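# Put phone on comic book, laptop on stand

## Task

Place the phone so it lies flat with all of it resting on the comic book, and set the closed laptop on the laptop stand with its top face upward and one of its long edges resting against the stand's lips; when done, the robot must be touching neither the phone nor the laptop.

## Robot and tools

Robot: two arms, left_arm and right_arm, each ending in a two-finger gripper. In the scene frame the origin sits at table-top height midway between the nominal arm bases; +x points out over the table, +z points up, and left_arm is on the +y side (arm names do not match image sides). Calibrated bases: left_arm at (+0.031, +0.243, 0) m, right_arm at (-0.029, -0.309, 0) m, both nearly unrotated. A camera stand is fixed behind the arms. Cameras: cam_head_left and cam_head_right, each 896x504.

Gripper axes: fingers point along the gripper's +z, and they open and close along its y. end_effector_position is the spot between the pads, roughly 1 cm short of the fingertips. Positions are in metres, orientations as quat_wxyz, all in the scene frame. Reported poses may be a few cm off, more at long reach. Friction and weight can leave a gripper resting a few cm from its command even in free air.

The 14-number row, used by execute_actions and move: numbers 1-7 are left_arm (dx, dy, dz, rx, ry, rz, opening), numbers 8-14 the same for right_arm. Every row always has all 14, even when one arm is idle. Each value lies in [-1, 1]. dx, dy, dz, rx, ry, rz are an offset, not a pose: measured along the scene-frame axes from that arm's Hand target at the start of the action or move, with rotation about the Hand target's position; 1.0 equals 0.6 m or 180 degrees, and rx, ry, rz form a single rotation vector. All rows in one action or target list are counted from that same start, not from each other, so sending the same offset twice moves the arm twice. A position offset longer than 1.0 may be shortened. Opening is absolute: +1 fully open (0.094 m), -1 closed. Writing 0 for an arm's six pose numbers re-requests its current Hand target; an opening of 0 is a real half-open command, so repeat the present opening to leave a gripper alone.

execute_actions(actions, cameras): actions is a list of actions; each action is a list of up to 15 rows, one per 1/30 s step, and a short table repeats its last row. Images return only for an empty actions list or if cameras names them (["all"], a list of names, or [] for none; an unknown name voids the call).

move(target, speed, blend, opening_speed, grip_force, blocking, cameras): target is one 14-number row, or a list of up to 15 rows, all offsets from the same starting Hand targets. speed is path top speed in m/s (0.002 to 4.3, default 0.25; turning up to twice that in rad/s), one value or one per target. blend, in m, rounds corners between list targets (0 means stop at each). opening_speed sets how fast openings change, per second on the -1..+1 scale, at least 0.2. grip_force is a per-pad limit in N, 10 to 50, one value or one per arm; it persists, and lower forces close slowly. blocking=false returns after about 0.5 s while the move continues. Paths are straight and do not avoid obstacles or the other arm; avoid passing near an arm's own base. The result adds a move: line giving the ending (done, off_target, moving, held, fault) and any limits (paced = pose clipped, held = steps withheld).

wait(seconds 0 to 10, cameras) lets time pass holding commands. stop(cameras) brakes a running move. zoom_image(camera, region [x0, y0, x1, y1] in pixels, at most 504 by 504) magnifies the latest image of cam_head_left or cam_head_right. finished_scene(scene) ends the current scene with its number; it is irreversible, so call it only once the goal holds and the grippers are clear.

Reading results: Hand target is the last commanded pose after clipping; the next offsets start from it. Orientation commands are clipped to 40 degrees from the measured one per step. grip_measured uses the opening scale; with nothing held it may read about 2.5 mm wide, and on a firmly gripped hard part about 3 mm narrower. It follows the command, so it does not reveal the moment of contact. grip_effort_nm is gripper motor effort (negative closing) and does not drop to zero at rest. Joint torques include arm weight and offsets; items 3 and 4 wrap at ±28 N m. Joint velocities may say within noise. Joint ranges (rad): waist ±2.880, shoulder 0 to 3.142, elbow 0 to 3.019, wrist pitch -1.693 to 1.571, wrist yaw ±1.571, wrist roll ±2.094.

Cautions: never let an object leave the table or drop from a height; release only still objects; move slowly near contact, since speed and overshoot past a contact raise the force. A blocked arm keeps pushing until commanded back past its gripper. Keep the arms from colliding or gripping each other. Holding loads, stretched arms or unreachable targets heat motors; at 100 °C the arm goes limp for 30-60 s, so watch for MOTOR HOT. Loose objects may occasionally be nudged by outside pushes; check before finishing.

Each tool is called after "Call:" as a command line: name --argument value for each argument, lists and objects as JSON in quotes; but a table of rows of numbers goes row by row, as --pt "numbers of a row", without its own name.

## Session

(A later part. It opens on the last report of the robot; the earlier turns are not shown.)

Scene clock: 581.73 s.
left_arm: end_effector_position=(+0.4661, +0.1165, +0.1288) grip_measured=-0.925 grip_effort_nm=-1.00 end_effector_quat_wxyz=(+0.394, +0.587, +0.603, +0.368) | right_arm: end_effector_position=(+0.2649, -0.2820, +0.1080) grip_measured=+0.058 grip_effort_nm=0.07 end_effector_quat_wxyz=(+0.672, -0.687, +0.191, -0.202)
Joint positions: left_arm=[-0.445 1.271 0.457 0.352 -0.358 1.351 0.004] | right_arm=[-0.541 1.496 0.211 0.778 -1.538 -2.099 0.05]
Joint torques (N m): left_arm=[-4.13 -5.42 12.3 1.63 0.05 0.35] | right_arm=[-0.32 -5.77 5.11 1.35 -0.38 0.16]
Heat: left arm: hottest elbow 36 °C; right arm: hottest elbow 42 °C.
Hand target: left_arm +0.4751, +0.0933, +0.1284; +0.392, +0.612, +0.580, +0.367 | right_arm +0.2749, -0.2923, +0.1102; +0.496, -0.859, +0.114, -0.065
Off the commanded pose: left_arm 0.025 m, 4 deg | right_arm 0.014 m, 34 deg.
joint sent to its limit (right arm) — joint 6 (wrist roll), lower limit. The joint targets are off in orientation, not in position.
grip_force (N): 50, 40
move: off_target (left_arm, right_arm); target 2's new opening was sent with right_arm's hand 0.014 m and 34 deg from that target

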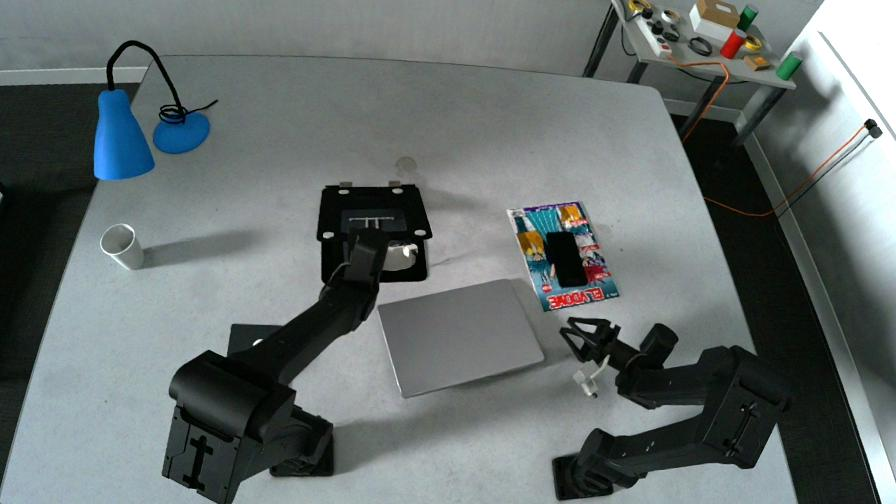

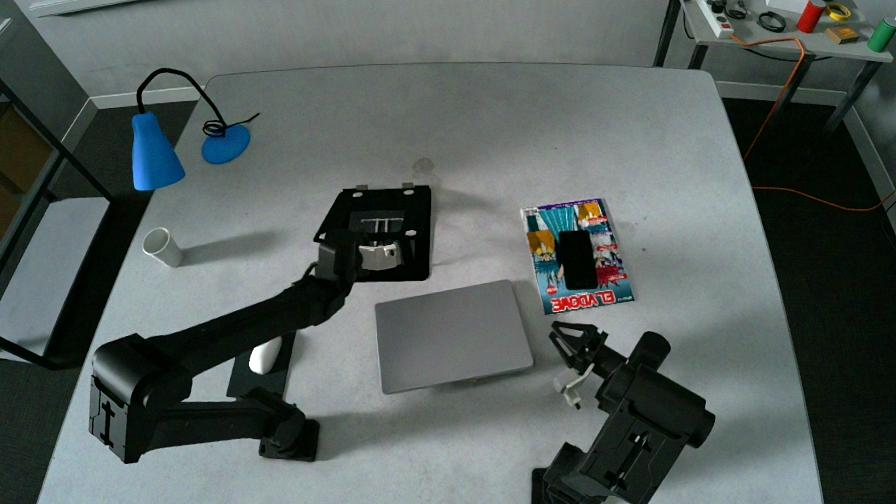

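Call:
move --pt "0 0 0 0 0 0 -1 0 0 0 0.112 0.4185 -0.25 0.06" --pt "0 0 0 0 0 0 -1 0 0 0 0.22 0.83 -0.495 0.06" --speed 0.3 --cameras '["all"]'

Call:
zoom_image --camera "cam_head_left" --region '[430, 260, 630, 420]'

Call:
zoom_image --camera "cam_head_right" --region '[430, 260, 630, 420]'

Scene clock: 596.53 s.
left_arm: end_effector_position=(+0.4661, +0.1165, +0.1288) grip_measured=-0.925 grip_effort_nm=-1.01 end_effector_quat_wxyz=(+0.394, +0.587, +0.603, +0.368) | right_arm: end_effector_position=(+0.2583, -0.2877, +0.1029) grip_measured=+0.059 grip_effort_nm=0.06 end_effector_quat_wxyz=(+0.057, +0.114, +0.855, +0.503)
Joint positions: left_arm=[-0.445 1.271 0.457 0.352 -0.358 1.351 0.004] | right_arm=[-0.469 1.403 0.66 -1.197 -1.02 -0.408 0.05]
Joint torques (N m): left_arm=[-4.54 -5.83 12.31 1.54 0.07 0.34] | right_arm=[1.44 -9.23 8.64 -0.12 -0.41 0.18]
Motor temperatures (°C): left_arm=[23 25 36 24 26 24 29] | right_arm=[26 32 41 25 24 23 25]
Heat: left arm: hottest elbow 36 °C; right arm: hottest elbow 41 °C.
Hand target: left_arm +0.4751, +0.0933, +0.1284; +0.392, +0.612, +0.580, +0.367 | right_arm +0.2748, -0.2922, +0.1102; +0.070, +0.101, +0.860, +0.496
Off the commanded pose: left_arm 0.025 m, 4 deg | right_arm 0.019 m, 2 deg.
grip_force (N): 50, 40
move: off_target (left_arm, right_arm)

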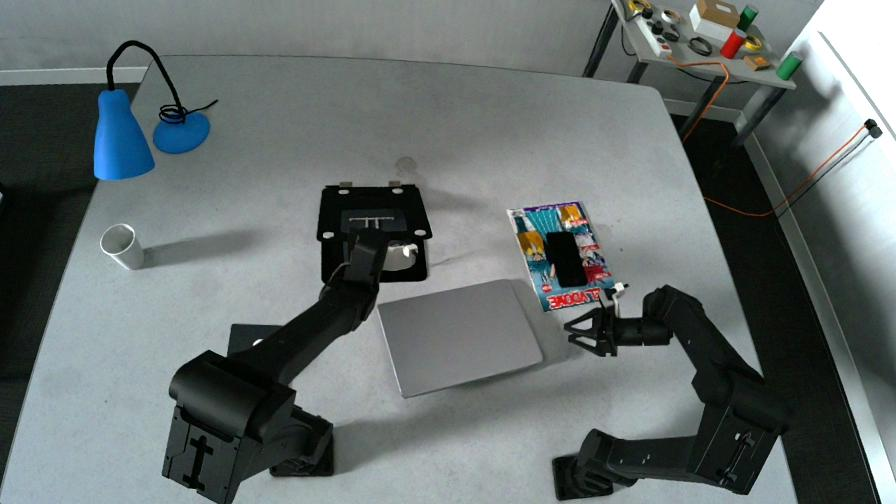

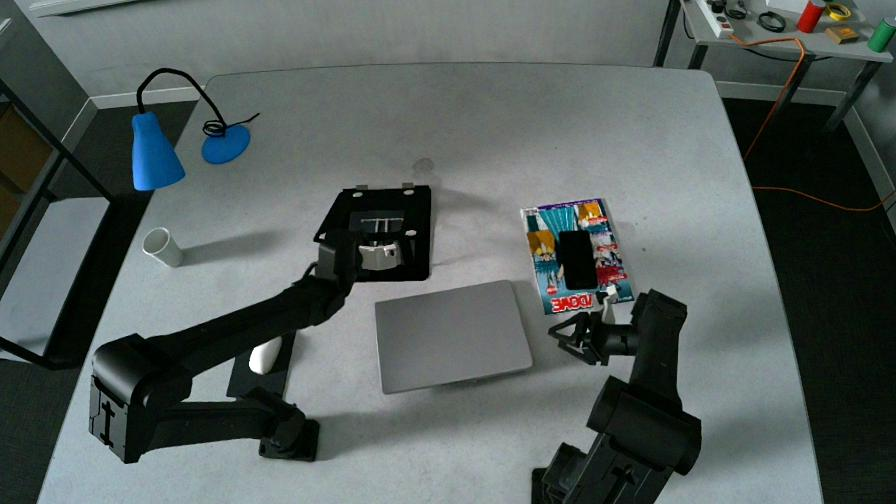

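Scaled by 2.520.

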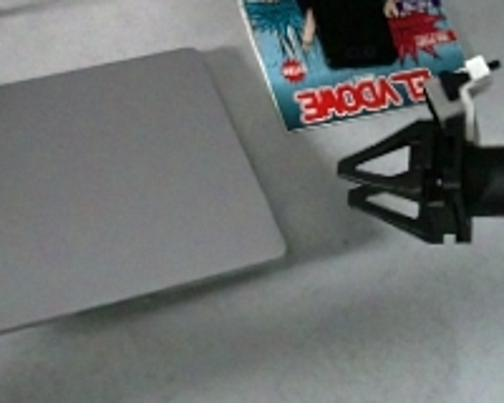

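Scaled by 2.520.

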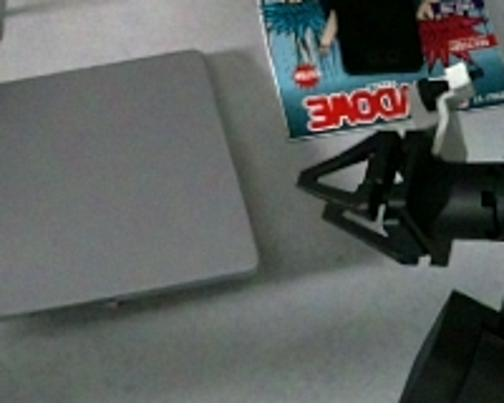

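Call:
move --pt "0 0 0 0 0 0 -1 0.015 0 -0.112 0 0 0 0.06" --speed 0.12 --cameras '["all"]'

Call:
zoom_image --camera "cam_head_left" --region '[430, 260, 630, 420]'

Call:
zoom_image --camera "cam_head_right" --region '[430, 260, 630, 420]'

Scene clock: 602.80 s.
left_arm: end_effector_position=(+0.4661, +0.1165, +0.1288) grip_measured=-0.925 grip_effort_nm=-1.01 end_effector_quat_wxyz=(+0.394, +0.587, +0.603, +0.368) | right_arm: end_effector_position=(+0.2842, -0.2967, +0.0483) grip_measured=+0.059 grip_effort_nm=0.06 end_effector_quat_wxyz=(+0.079, +0.100, +0.860, +0.493)
Joint positions: left_arm=[-0.445 1.271 0.457 0.352 -0.358 1.351 0.004] | right_arm=[-0.456 1.575 0.66 -0.95 -1.02 -0.384 0.05]
Joint torques (N m): left_arm=[-3.84 -6.36 12.41 1.51 0.06 0.33] | right_arm=[1.49 -9.88 4.55 0.12 -0.54 0.16]
Heat: left arm: hottest elbow 36 °C; right arm: hottest elbow 41 °C.
Hand target: left_arm +0.4751, +0.0933, +0.1284; +0.392, +0.612, +0.580, +0.367 | right_arm +0.2839, -0.2923, +0.0430; +0.070, +0.101, +0.860, +0.496
Off the commanded pose: left_arm 0.025 m, 4 deg | right_arm 0.007 m, 1 deg.
grip_force (N): 50, 40
move: off_target (left_arm)

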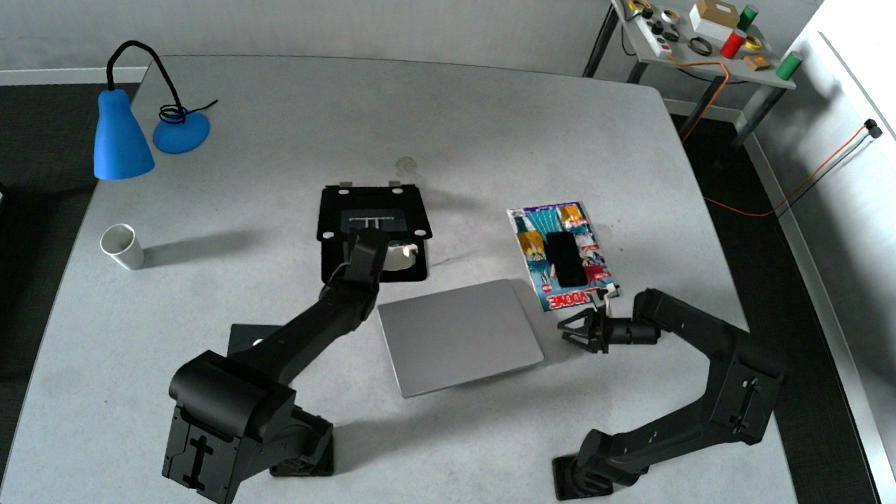

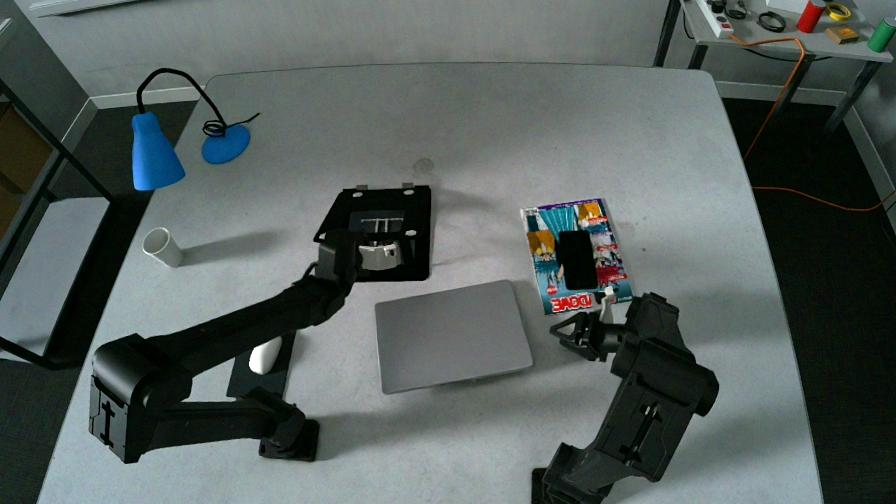

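Scaled by 2.520.

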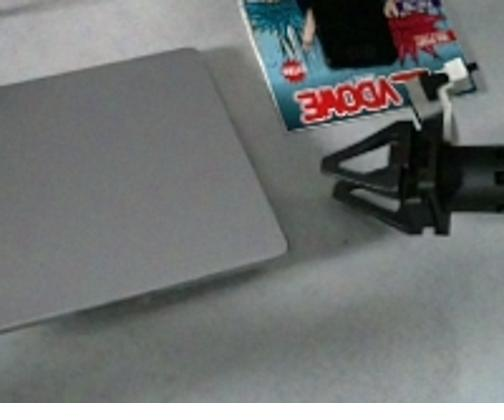

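Scaled by 2.520.

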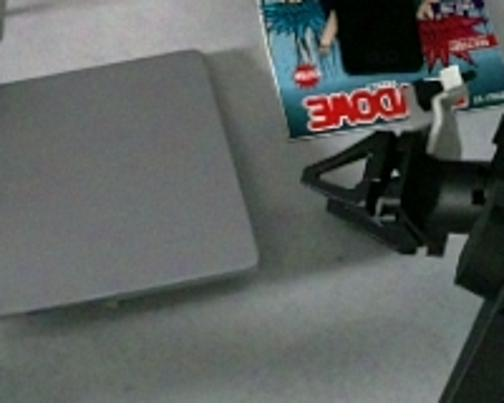

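Call:
move --pt "0 0 0 0 0 0 -1 0 0.0 -0.018 0 0 0 0.06" --pt "0 0 0 0 0 0 -1 0.0325 0.12 -0.018 0 0 0 0.06" --speed 0.06 --cameras '["all"]'

Call:
zoom_image --camera "cam_head_left" --region '[430, 260, 630, 420]'

Call:
zoom_image --camera "cam_head_right" --region '[430, 260, 630, 420]'

Scene clock: 609.23 s.
left_arm: end_effector_position=(+0.4661, +0.1165, +0.1288) grip_measured=-0.925 grip_effort_nm=-1.01 end_effector_quat_wxyz=(+0.394, +0.587, +0.603, +0.368) | right_arm: end_effector_position=(+0.3072, -0.2248, +0.0318) grip_measured=+0.059 grip_effort_nm=0.06 end_effector_quat_wxyz=(+0.069, +0.106, +0.858, +0.498)
Joint positions: left_arm=[-0.445 1.271 0.457 0.352 -0.358 1.351 0.004] | right_arm=[-0.208 1.559 0.572 -0.483 -1.051 0.101 0.05]
Joint torques (N m): left_arm=[-4.31 -5.71 12.12 1.57 0.03 0.29] | right_arm=[1.55 -12.22 3.79 0.77 -0.33 0.16]
Heat: left arm: hottest elbow 36 °C; right arm: hottest elbow 41 °C.
Hand target: left_arm +0.4751, +0.0933, +0.1284; +0.392, +0.612, +0.580, +0.367 | right_arm +0.3034, -0.2202, +0.0322; +0.070, +0.101, +0.860, +0.496
Off the commanded pose: left_arm 0.025 m, 4 deg | right_arm 0.006 m, 1 deg.
grip_force (N): 50, 40
move: off_target (left_arm)

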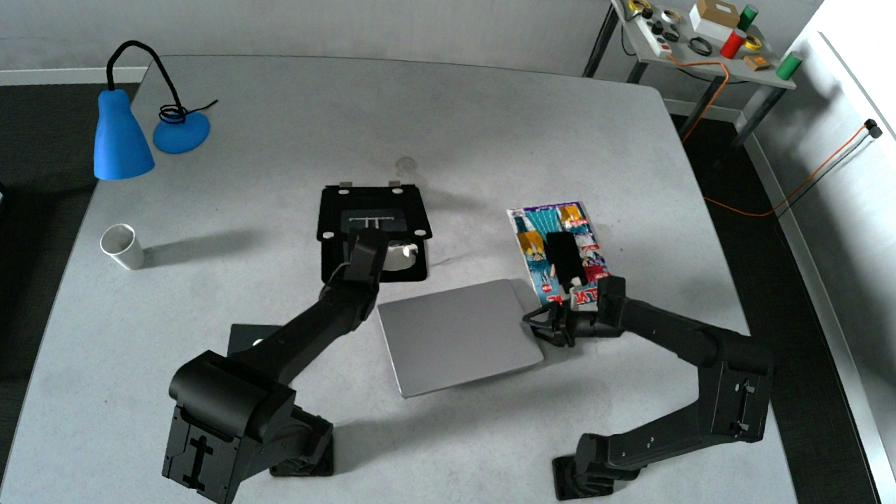

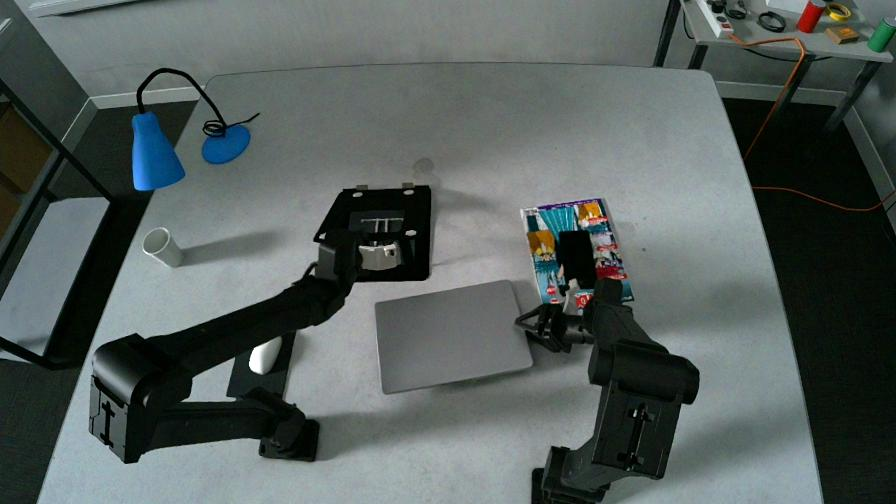

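Scaled by 2.520.

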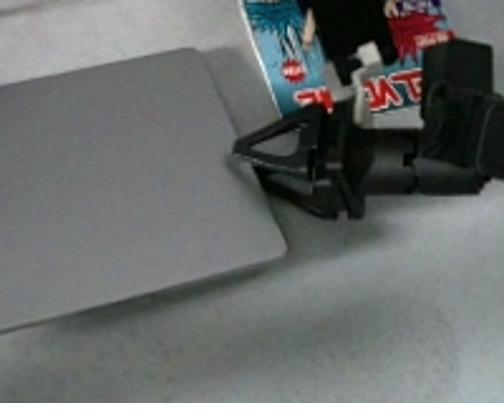

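Scaled by 2.520.

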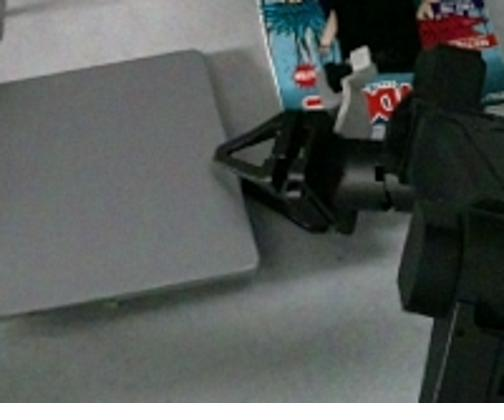

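Call:
move --pt "0 0 0 0 0 0 -1 0.01 0.035 -0.002 0 0 0 0.06" --speed 0.05 --cameras '["all"]'

Call:
zoom_image --camera "cam_head_left" --region '[370, 260, 570, 420]'

Call:
zoom_image --camera "cam_head_right" --region '[370, 260, 570, 420]'

Scene clock: 614.33 s.
left_arm: end_effector_position=(+0.4661, +0.1165, +0.1288) grip_measured=-0.925 grip_effort_nm=-1.00 end_effector_quat_wxyz=(+0.394, +0.587, +0.603, +0.368) | right_arm: end_effector_position=(+0.3147, -0.2042, +0.0319) grip_measured=+0.059 grip_effort_nm=0.06 end_effector_quat_wxyz=(+0.071, +0.105, +0.858, +0.498)
Joint positions: left_arm=[-0.445 1.271 0.457 0.352 -0.358 1.351 0.004] | right_arm=[-0.138 1.551 0.556 -0.348 -1.039 0.241 0.05]
Joint torques (N m): left_arm=[-4.19 -5.25 12.45 1.68 0.05 0.32] | right_arm=[1.61 -12.04 3.74 0.92 -0.26 0.11]
Heat: left arm: hottest elbow 36 °C; right arm: hottest elbow 40 °C.
Hand target: left_arm +0.4751, +0.0933, +0.1284; +0.392, +0.612, +0.580, +0.367 | right_arm +0.3095, -0.1994, +0.0309; +0.070, +0.101, +0.860, +0.496
Off the commanded pose: left_arm 0.025 m, 4 deg | right_arm 0.007 m, 1 deg.
grip_force (N): 50, 40
move: off_target (left_arm)

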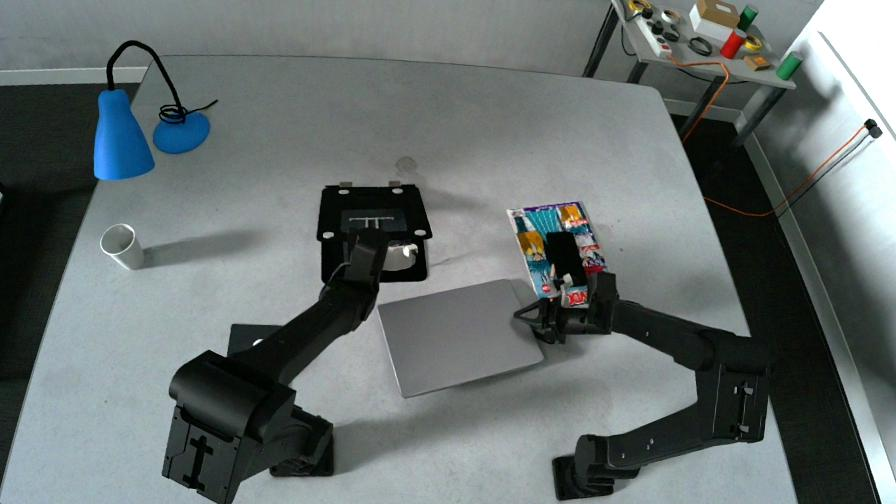

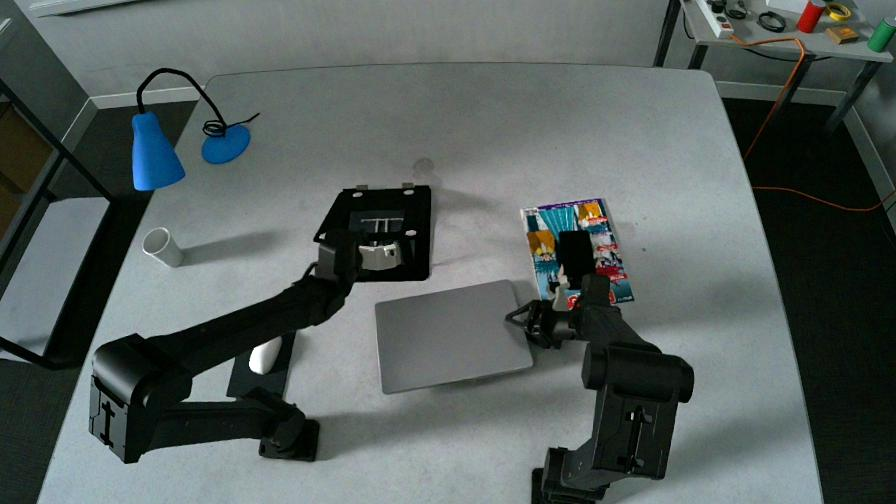

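Scaled by 2.520.

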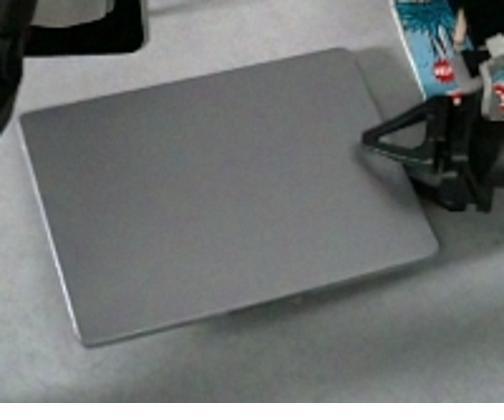

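Scaled by 2.520.

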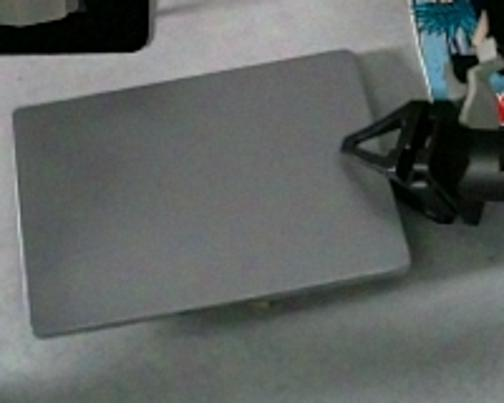

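Call:
move --pt "0 0 0 0 0 0 -1 0.004 0.015 0.005 0 0 0 -0.75" --speed 0.05 --grip_force '[50, 25]' --opening_speed 0.3 --cameras '["all"]'

Call:
zoom_image --camera "cam_head_left" --region '[370, 260, 570, 420]'

Call:
zoom_image --camera "cam_head_right" --region '[370, 260, 570, 420]'

Scene clock: 620.53 s.
left_arm: end_effector_position=(+0.4661, +0.1165, +0.1288) grip_measured=-0.925 grip_effort_nm=-1.01 end_effector_quat_wxyz=(+0.394, +0.587, +0.603, +0.368) | right_arm: end_effector_position=(+0.3124, -0.1955, +0.0283) grip_measured=-0.358 grip_effort_nm=-0.58 end_effector_quat_wxyz=(+0.070, +0.102, +0.861, +0.492)
Joint positions: left_arm=[-0.445 1.271 0.457 0.352 -0.358 1.351 0.004] | right_arm=[-0.107 1.548 0.541 -0.3 -1.02 0.282 0.03]
Joint torques (N m): left_arm=[-3.72 -5.77 12.29 1.61 0.03 0.36] | right_arm=[1.55 -12.63 4.48 0.73 -0.64 0.31]
Heat: left arm: hottest elbow 36 °C; right arm: hottest elbow 39 °C.
Hand target: left_arm +0.4751, +0.0933, +0.1284; +0.392, +0.612, +0.580, +0.367 | right_arm +0.3119, -0.1903, +0.0339; +0.070, +0.101, +0.860, +0.496
Off the commanded pose: left_arm 0.025 m, 4 deg | right_arm 0.008 m, 0 deg.
grip_force (N): 50, 25
move: off_target (left_arm)

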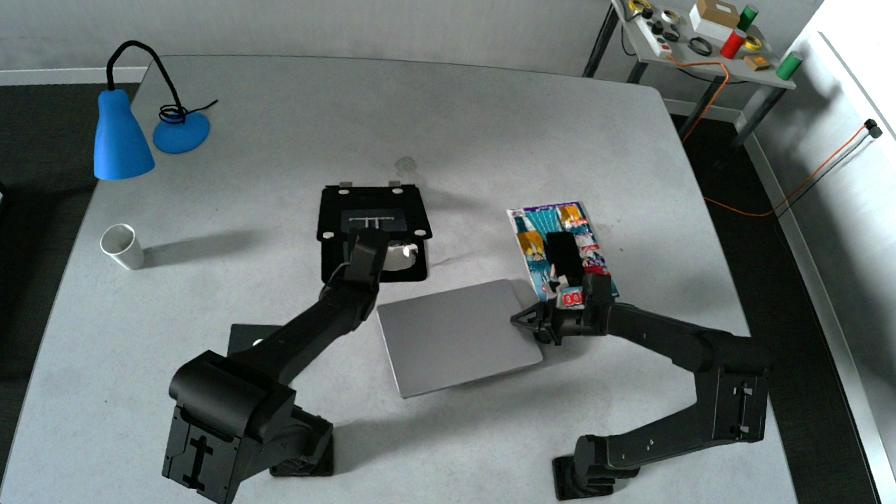

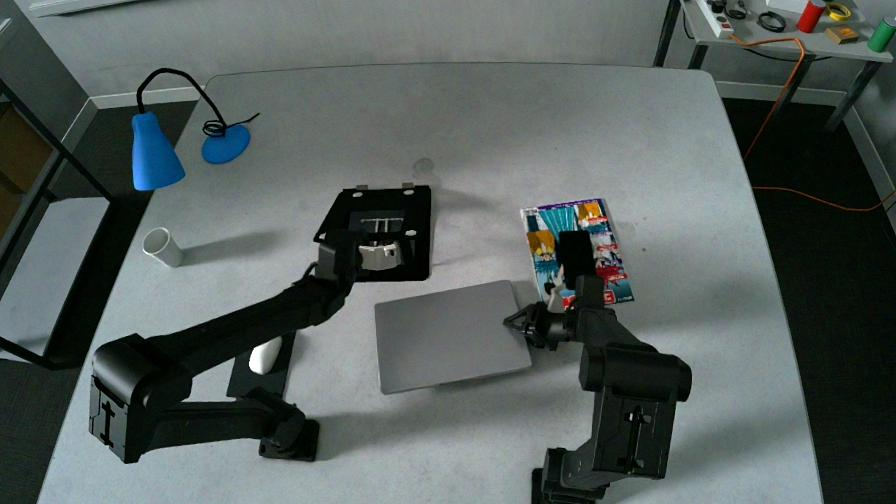

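Scaled by 2.520.

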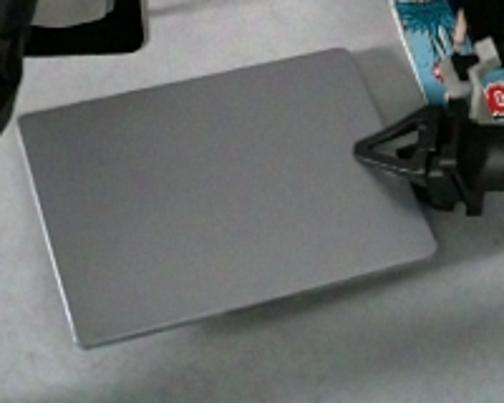

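Scaled by 2.520.

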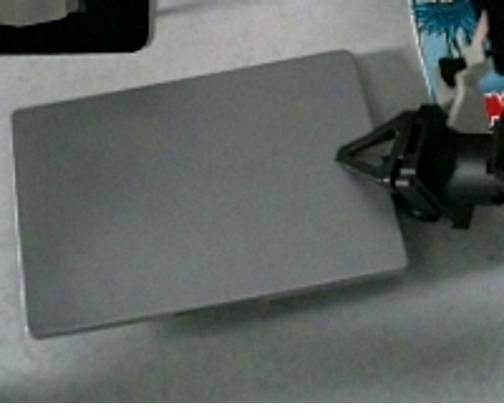

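Call:
move --pt "0 0 0 0 0 0 -1 0.0 0.0 0.02 0 0 0 -0.85" --speed 0.05 --grip_force '[50, 40]' --opening_speed 0.3 --cameras '["all"]'

Call:
zoom_image --camera "cam_head_left" --region '[370, 260, 570, 420]'

Call:
zoom_image --camera "cam_head_right" --region '[370, 260, 570, 420]'

Scene clock: 624.83 s.
left_arm: end_effector_position=(+0.4661, +0.1165, +0.1288) grip_measured=-0.925 grip_effort_nm=-1.01 end_effector_quat_wxyz=(+0.394, +0.587, +0.603, +0.368) | right_arm: end_effector_position=(+0.3115, -0.1942, +0.0382) grip_measured=-0.414 grip_effort_nm=-0.84 end_effector_quat_wxyz=(+0.076, +0.093, +0.859, +0.497)
Joint positions: left_arm=[-0.445 1.271 0.457 0.352 -0.358 1.351 0.004] | right_arm=[-0.106 1.519 0.541 -0.321 -1.032 0.27 0.028]
Joint torques (N m): left_arm=[-3.96 -5.89 12.52 1.61 0.03 0.32] | right_arm=[1.55 -13.16 5.27 -0.02 -0.2 0.43]
Heat: left arm: hottest elbow 36 °C; right arm: hottest elbow 38 °C.
Hand target: left_arm +0.4751, +0.0933, +0.1284; +0.392, +0.612, +0.580, +0.367 | right_arm +0.3118, -0.1903, +0.0460; +0.070, +0.101, +0.860, +0.496
Off the commanded pose: left_arm 0.025 m, 4 deg | right_arm 0.009 m, 1 deg.
grip_force (N): 50, 40
move: off_target (left_arm)

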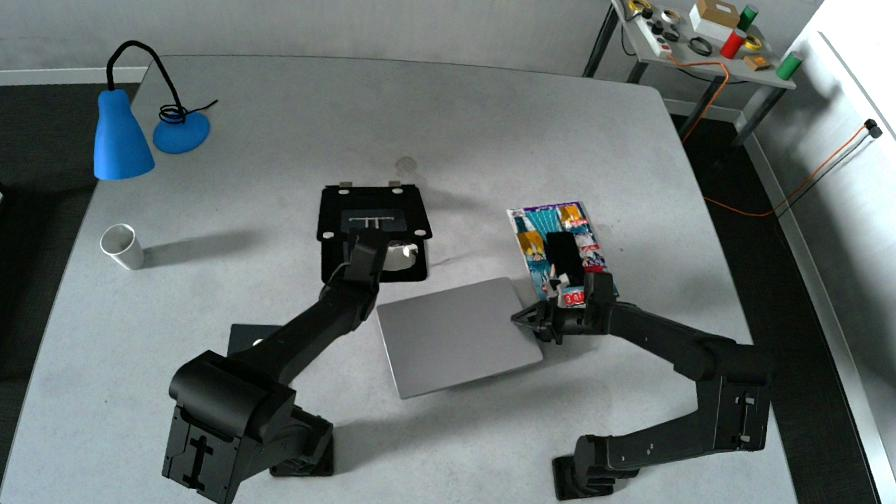

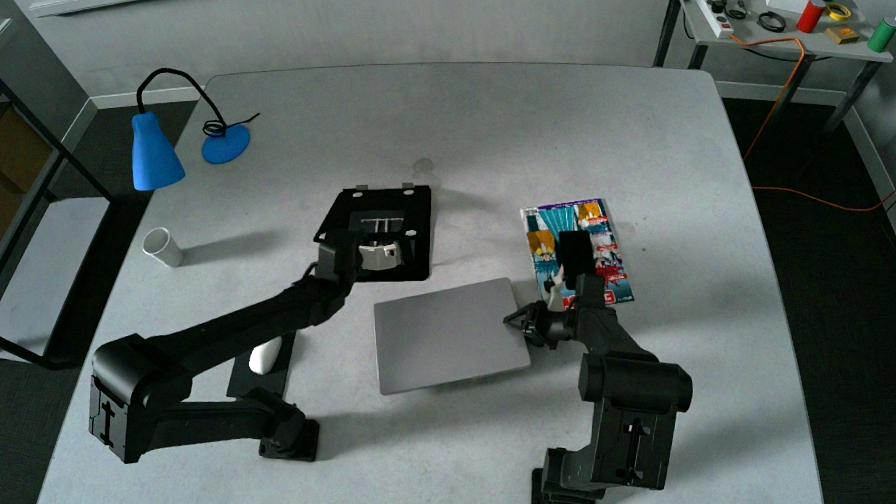

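Scaled by 2.520.

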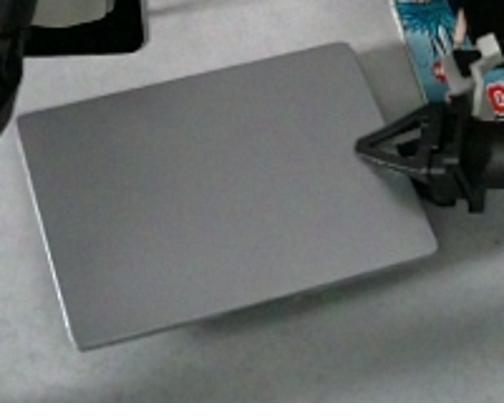

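Scaled by 2.520.

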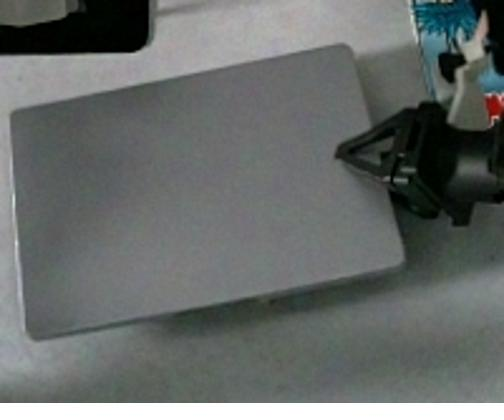

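Call:
move --pt "0 0 0 0 0 0 -1 0.0 0.0 0.1 0 0 0 -1" --speed 0.06 --grip_force '[50, 50]' --cameras '["all"]'

Call:
zoom_image --camera "cam_head_left" --region '[370, 260, 570, 420]'

Call:
zoom_image --camera "cam_head_right" --region '[370, 260, 570, 420]'

Scene clock: 630.47 s.
left_arm: end_effector_position=(+0.4661, +0.1165, +0.1288) grip_measured=-0.925 grip_effort_nm=-1.01 end_effector_quat_wxyz=(+0.394, +0.587, +0.603, +0.368) | right_arm: end_effector_position=(+0.2901, -0.1880, +0.0846) grip_measured=-0.524 grip_effort_nm=-0.99 end_effector_quat_wxyz=(+0.056, +0.097, +0.858, +0.501)
Joint positions: left_arm=[-0.445 1.271 0.457 0.352 -0.358 1.351 0.004] | right_arm=[-0.096 1.34 0.546 -0.543 -1.04 0.27 0.022]
Joint torques (N m): left_arm=[-4.19 -6.42 12.44 1.73 0.04 0.35] | right_arm=[0.73 -11.46 10.35 -0.43 -0.03 0.45]
Heat: left arm: hottest elbow 36 °C; right arm: hottest elbow 38 °C.
Hand target: left_arm +0.4751, +0.0933, +0.1284; +0.392, +0.612, +0.580, +0.367 | right_arm +0.3117, -0.1903, +0.1059; +0.070, +0.101, +0.860, +0.496
Off the commanded pose: left_arm 0.025 m, 4 deg | right_arm 0.031 m, 2 deg.
move: off_target (left_arm, right_arm)

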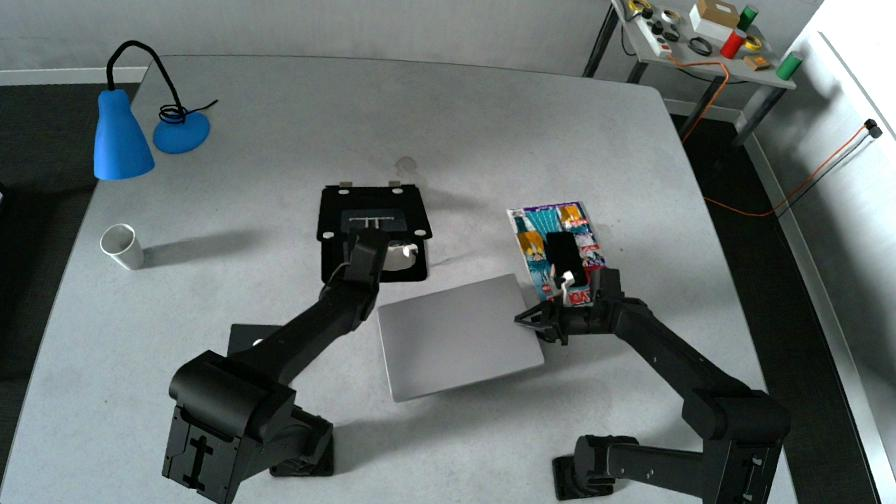

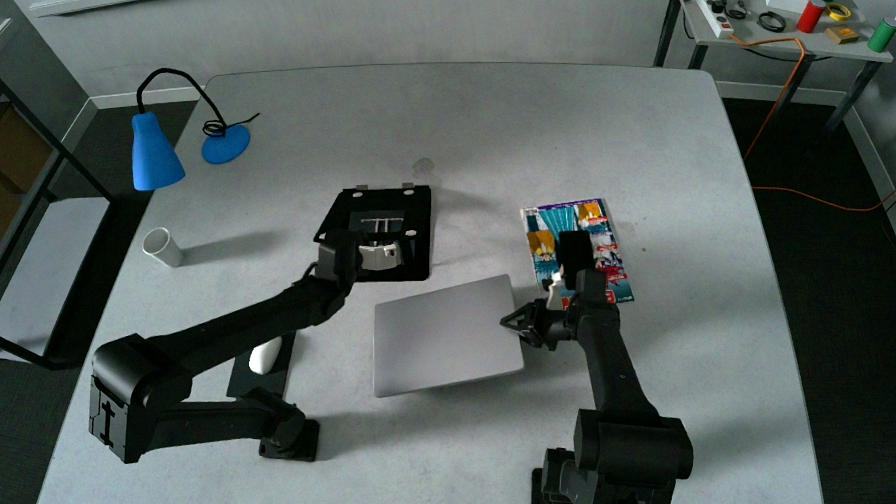

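Scaled by 2.520.

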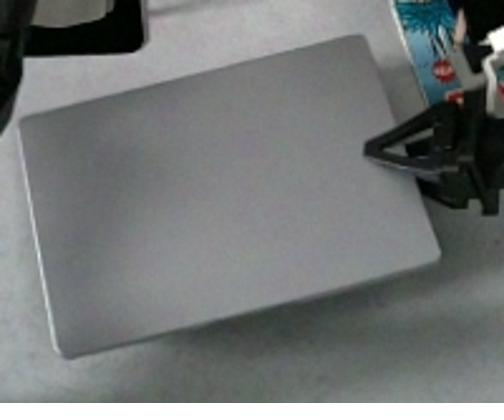

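Scaled by 2.520.

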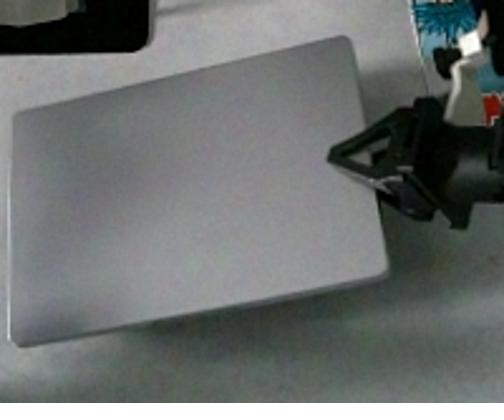

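Call:
move --pt "0 0 0 0 0 0 -1 0.02 0.0 0.11 0 0 0 -1" --speed 0.08 --cameras '["all"]'

Call:
zoom_image --camera "cam_head_left" --region '[360, 240, 590, 420]'

Call:
zoom_image --camera "cam_head_right" --region '[360, 240, 590, 420]'

Scene clock: 636.07 s.
left_arm: end_effector_position=(+0.4661, +0.1165, +0.1288) grip_measured=-0.925 grip_effort_nm=-1.01 end_effector_quat_wxyz=(+0.394, +0.587, +0.603, +0.368) | right_arm: end_effector_position=(+0.2939, -0.1876, +0.1334) grip_measured=-0.618 grip_effort_nm=-1.01 end_effector_quat_wxyz=(+0.039, +0.105, +0.862, +0.495)
Joint positions: left_arm=[-0.445 1.271 0.457 0.352 -0.358 1.351 0.004] | right_arm=[-0.09 1.246 0.642 -0.773 -1.028 0.268 0.018]
Joint torques (N m): left_arm=[-4.6 -6.18 12.34 1.61 0 0.33] | right_arm=[0.5 -11.69 13.12 -0.21 -0.43 0.51]
Heat: left arm: hottest elbow 36 °C; right arm: hottest elbow 39 °C.
Hand target: left_arm +0.4751, +0.0933, +0.1284; +0.392, +0.612, +0.580, +0.367 | right_arm +0.3238, -0.1902, +0.1720; +0.070, +0.101, +0.860, +0.496
Off the commanded pose: left_arm 0.025 m, 4 deg | right_arm 0.049 m, 4 deg.
move: off_target (left_arm, right_arm)

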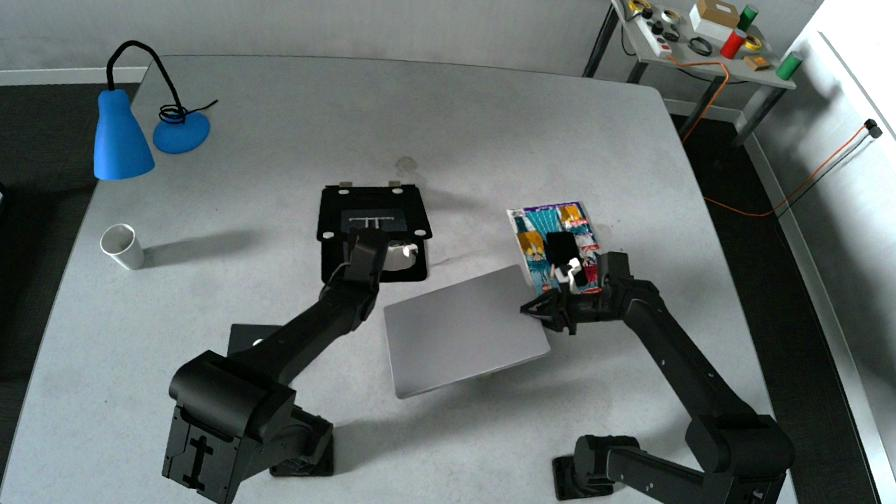

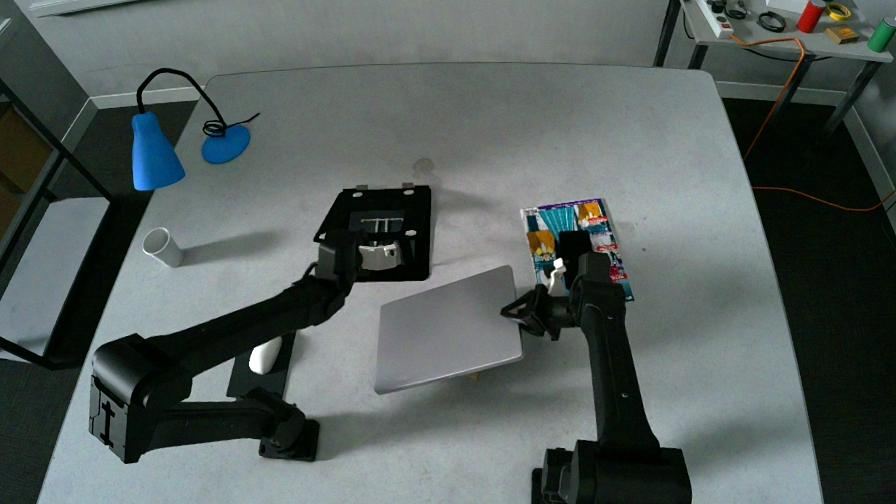

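Scaled by 2.191.

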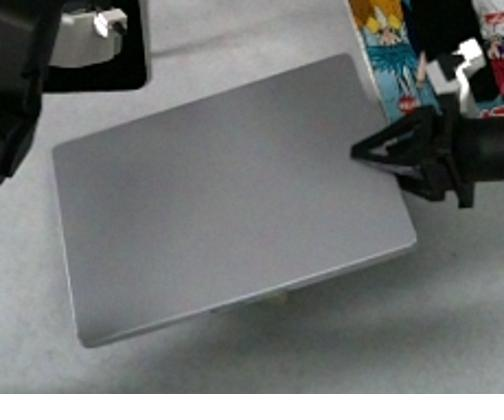

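Scaled by 2.191.

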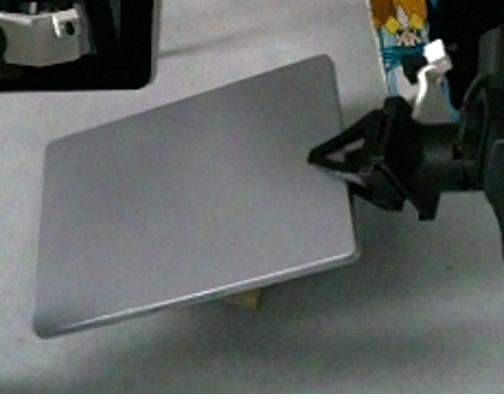

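Call:
move --pt "0 0 0 0 0 0 -0.3 0.0 0.0 0.0 0 0 0 -1" --pt "-0.15 0 0.08 0 0 0 -0.3 0.0 0.0 0.0 0 0 0 -1" --pt "-0.25 0.35 0.2 0 0 0 -0.3 0.0 0.0 0.0 0 0 0 -1" --speed 0.15 --blend '[0,0.02,0]' --opening_speed 1.0 --cameras '["all"]'

Call:
zoom_image --camera "cam_head_left" --region '[300, 160, 550, 410]'

Scene clock: 645.63 s.
left_arm: end_effector_position=(+0.3154, +0.2942, +0.2062) grip_measured=-0.302 grip_effort_nm=0.12 end_effector_quat_wxyz=(+0.387, +0.618, +0.594, +0.339) | right_arm: end_effector_position=(+0.2938, -0.1876, +0.1334) grip_measured=-0.619 grip_effort_nm=-1.04 end_effector_quat_wxyz=(+0.039, +0.105, +0.862, +0.495)
Joint positions: left_arm=[0.43 0.413 0.367 -0.51 0.475 1.801 0.033] | right_arm=[-0.09 1.246 0.642 -0.773 -1.028 0.268 0.018]
Joint torques (N m): left_arm=[-0.56 0.15 19.32 1.36 0.27 0.04] | right_arm=[0.5 -11.28 13.24 -0.2 -0.44 0.49]
Heat: left arm: hottest elbow 37 °C; right arm: hottest elbow 41 °C.
Hand target: left_arm +0.3251, +0.3033, +0.2485; +0.392, +0.612, +0.580, +0.367 | right_arm +0.3238, -0.1902, +0.1720; +0.070, +0.101, +0.860, +0.496
Off the commanded pose: left_arm 0.044 m, 4 deg | right_arm 0.049 m, 4 deg.
move: off_target (left_arm, right_arm)

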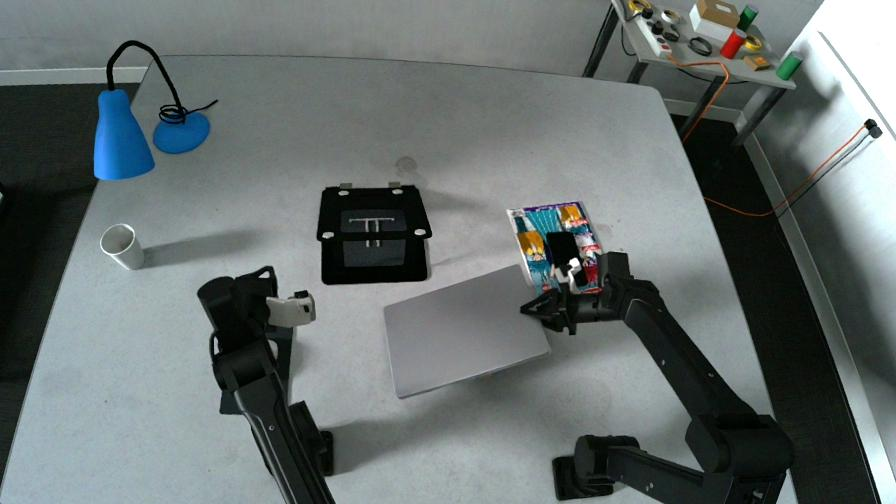

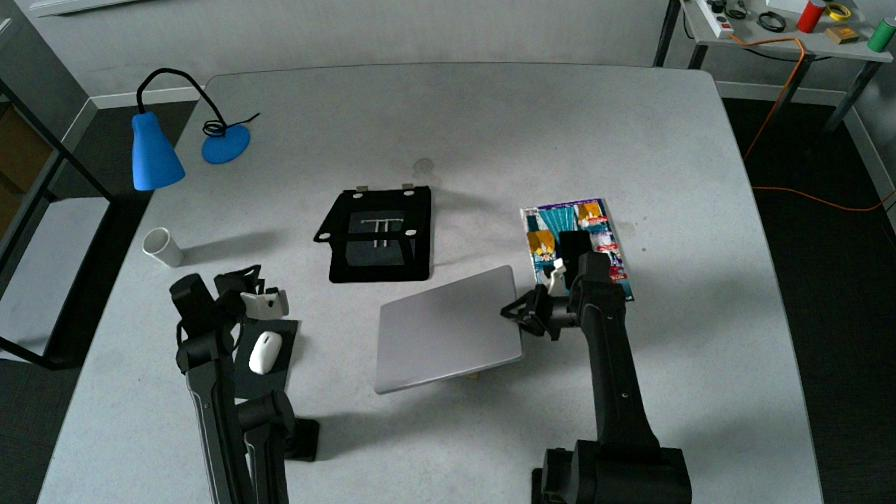

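Scaled by 2.016.

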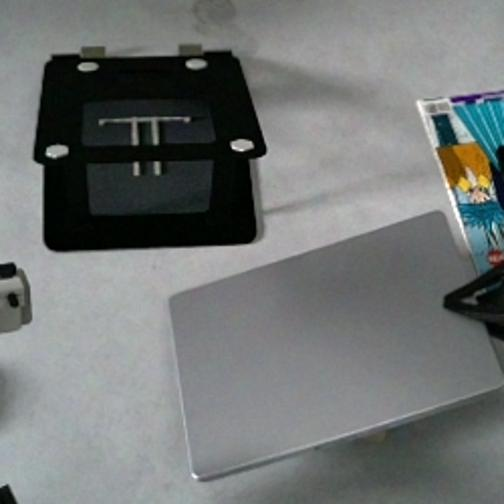

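Call:
move --pt "0 0 0 0 0 0 -0.3 0.06 0.0 0.17 0 0 0 -1" --speed 0.08 --cameras '["all"]'

Call:
zoom_image --camera "cam_head_left" --region '[340, 200, 590, 420]'

Call:
zoom_image --camera "cam_head_right" --region '[340, 200, 590, 420]'

Scene clock: 651.10 s.
left_arm: end_effector_position=(+0.3154, +0.2942, +0.2062) grip_measured=-0.302 grip_effort_nm=0.12 end_effector_quat_wxyz=(+0.387, +0.618, +0.594, +0.339) | right_arm: end_effector_position=(+0.3217, -0.1954, +0.2024) grip_measured=-0.659 grip_effort_nm=-1.04 end_effector_quat_wxyz=(+0.021, +0.121, +0.876, +0.466)
Joint positions: left_arm=[0.431 0.413 0.367 -0.51 0.475 1.802 0.033] | right_arm=[-0.087 1.227 0.863 -1.062 -0.962 0.268 0.016]
Joint torques (N m): left_arm=[-0.5 0.79 19.33 1.2 0.29 0.01] | right_arm=[0.62 -12.16 17.42 -0.14 -2.61 0.49]
Heat: left arm: hottest elbow 38 °C; right arm: hottest elbow 43 °C.
Hand target: left_arm +0.3251, +0.3033, +0.2485; +0.392, +0.612, +0.580, +0.367 | right_arm +0.3597, -0.1903, +0.2740; +0.070, +0.101, +0.860, +0.496
Off the commanded pose: left_arm 0.044 m, 4 deg | right_arm 0.081 m, 7 deg.
move: off_target (left_arm, right_arm)

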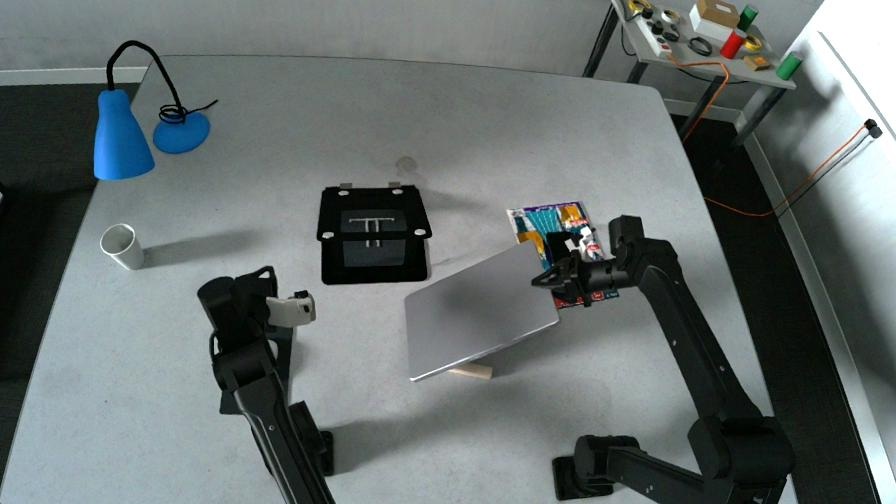

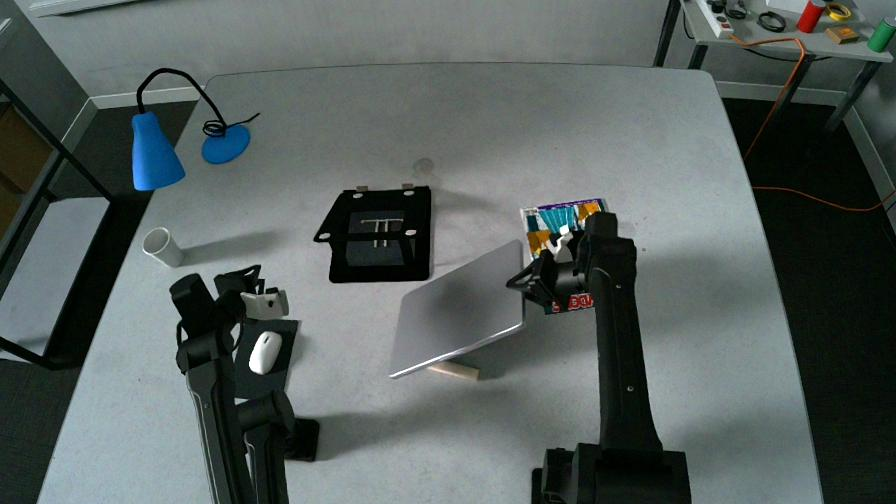

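Scaled by 2.016.

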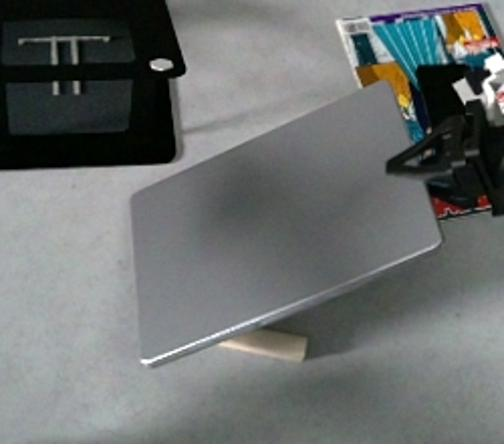

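Scaled by 2.016.

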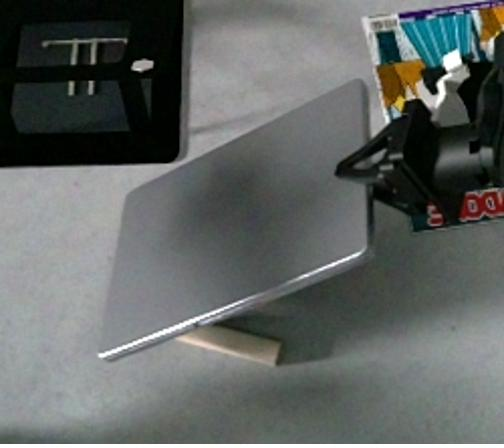

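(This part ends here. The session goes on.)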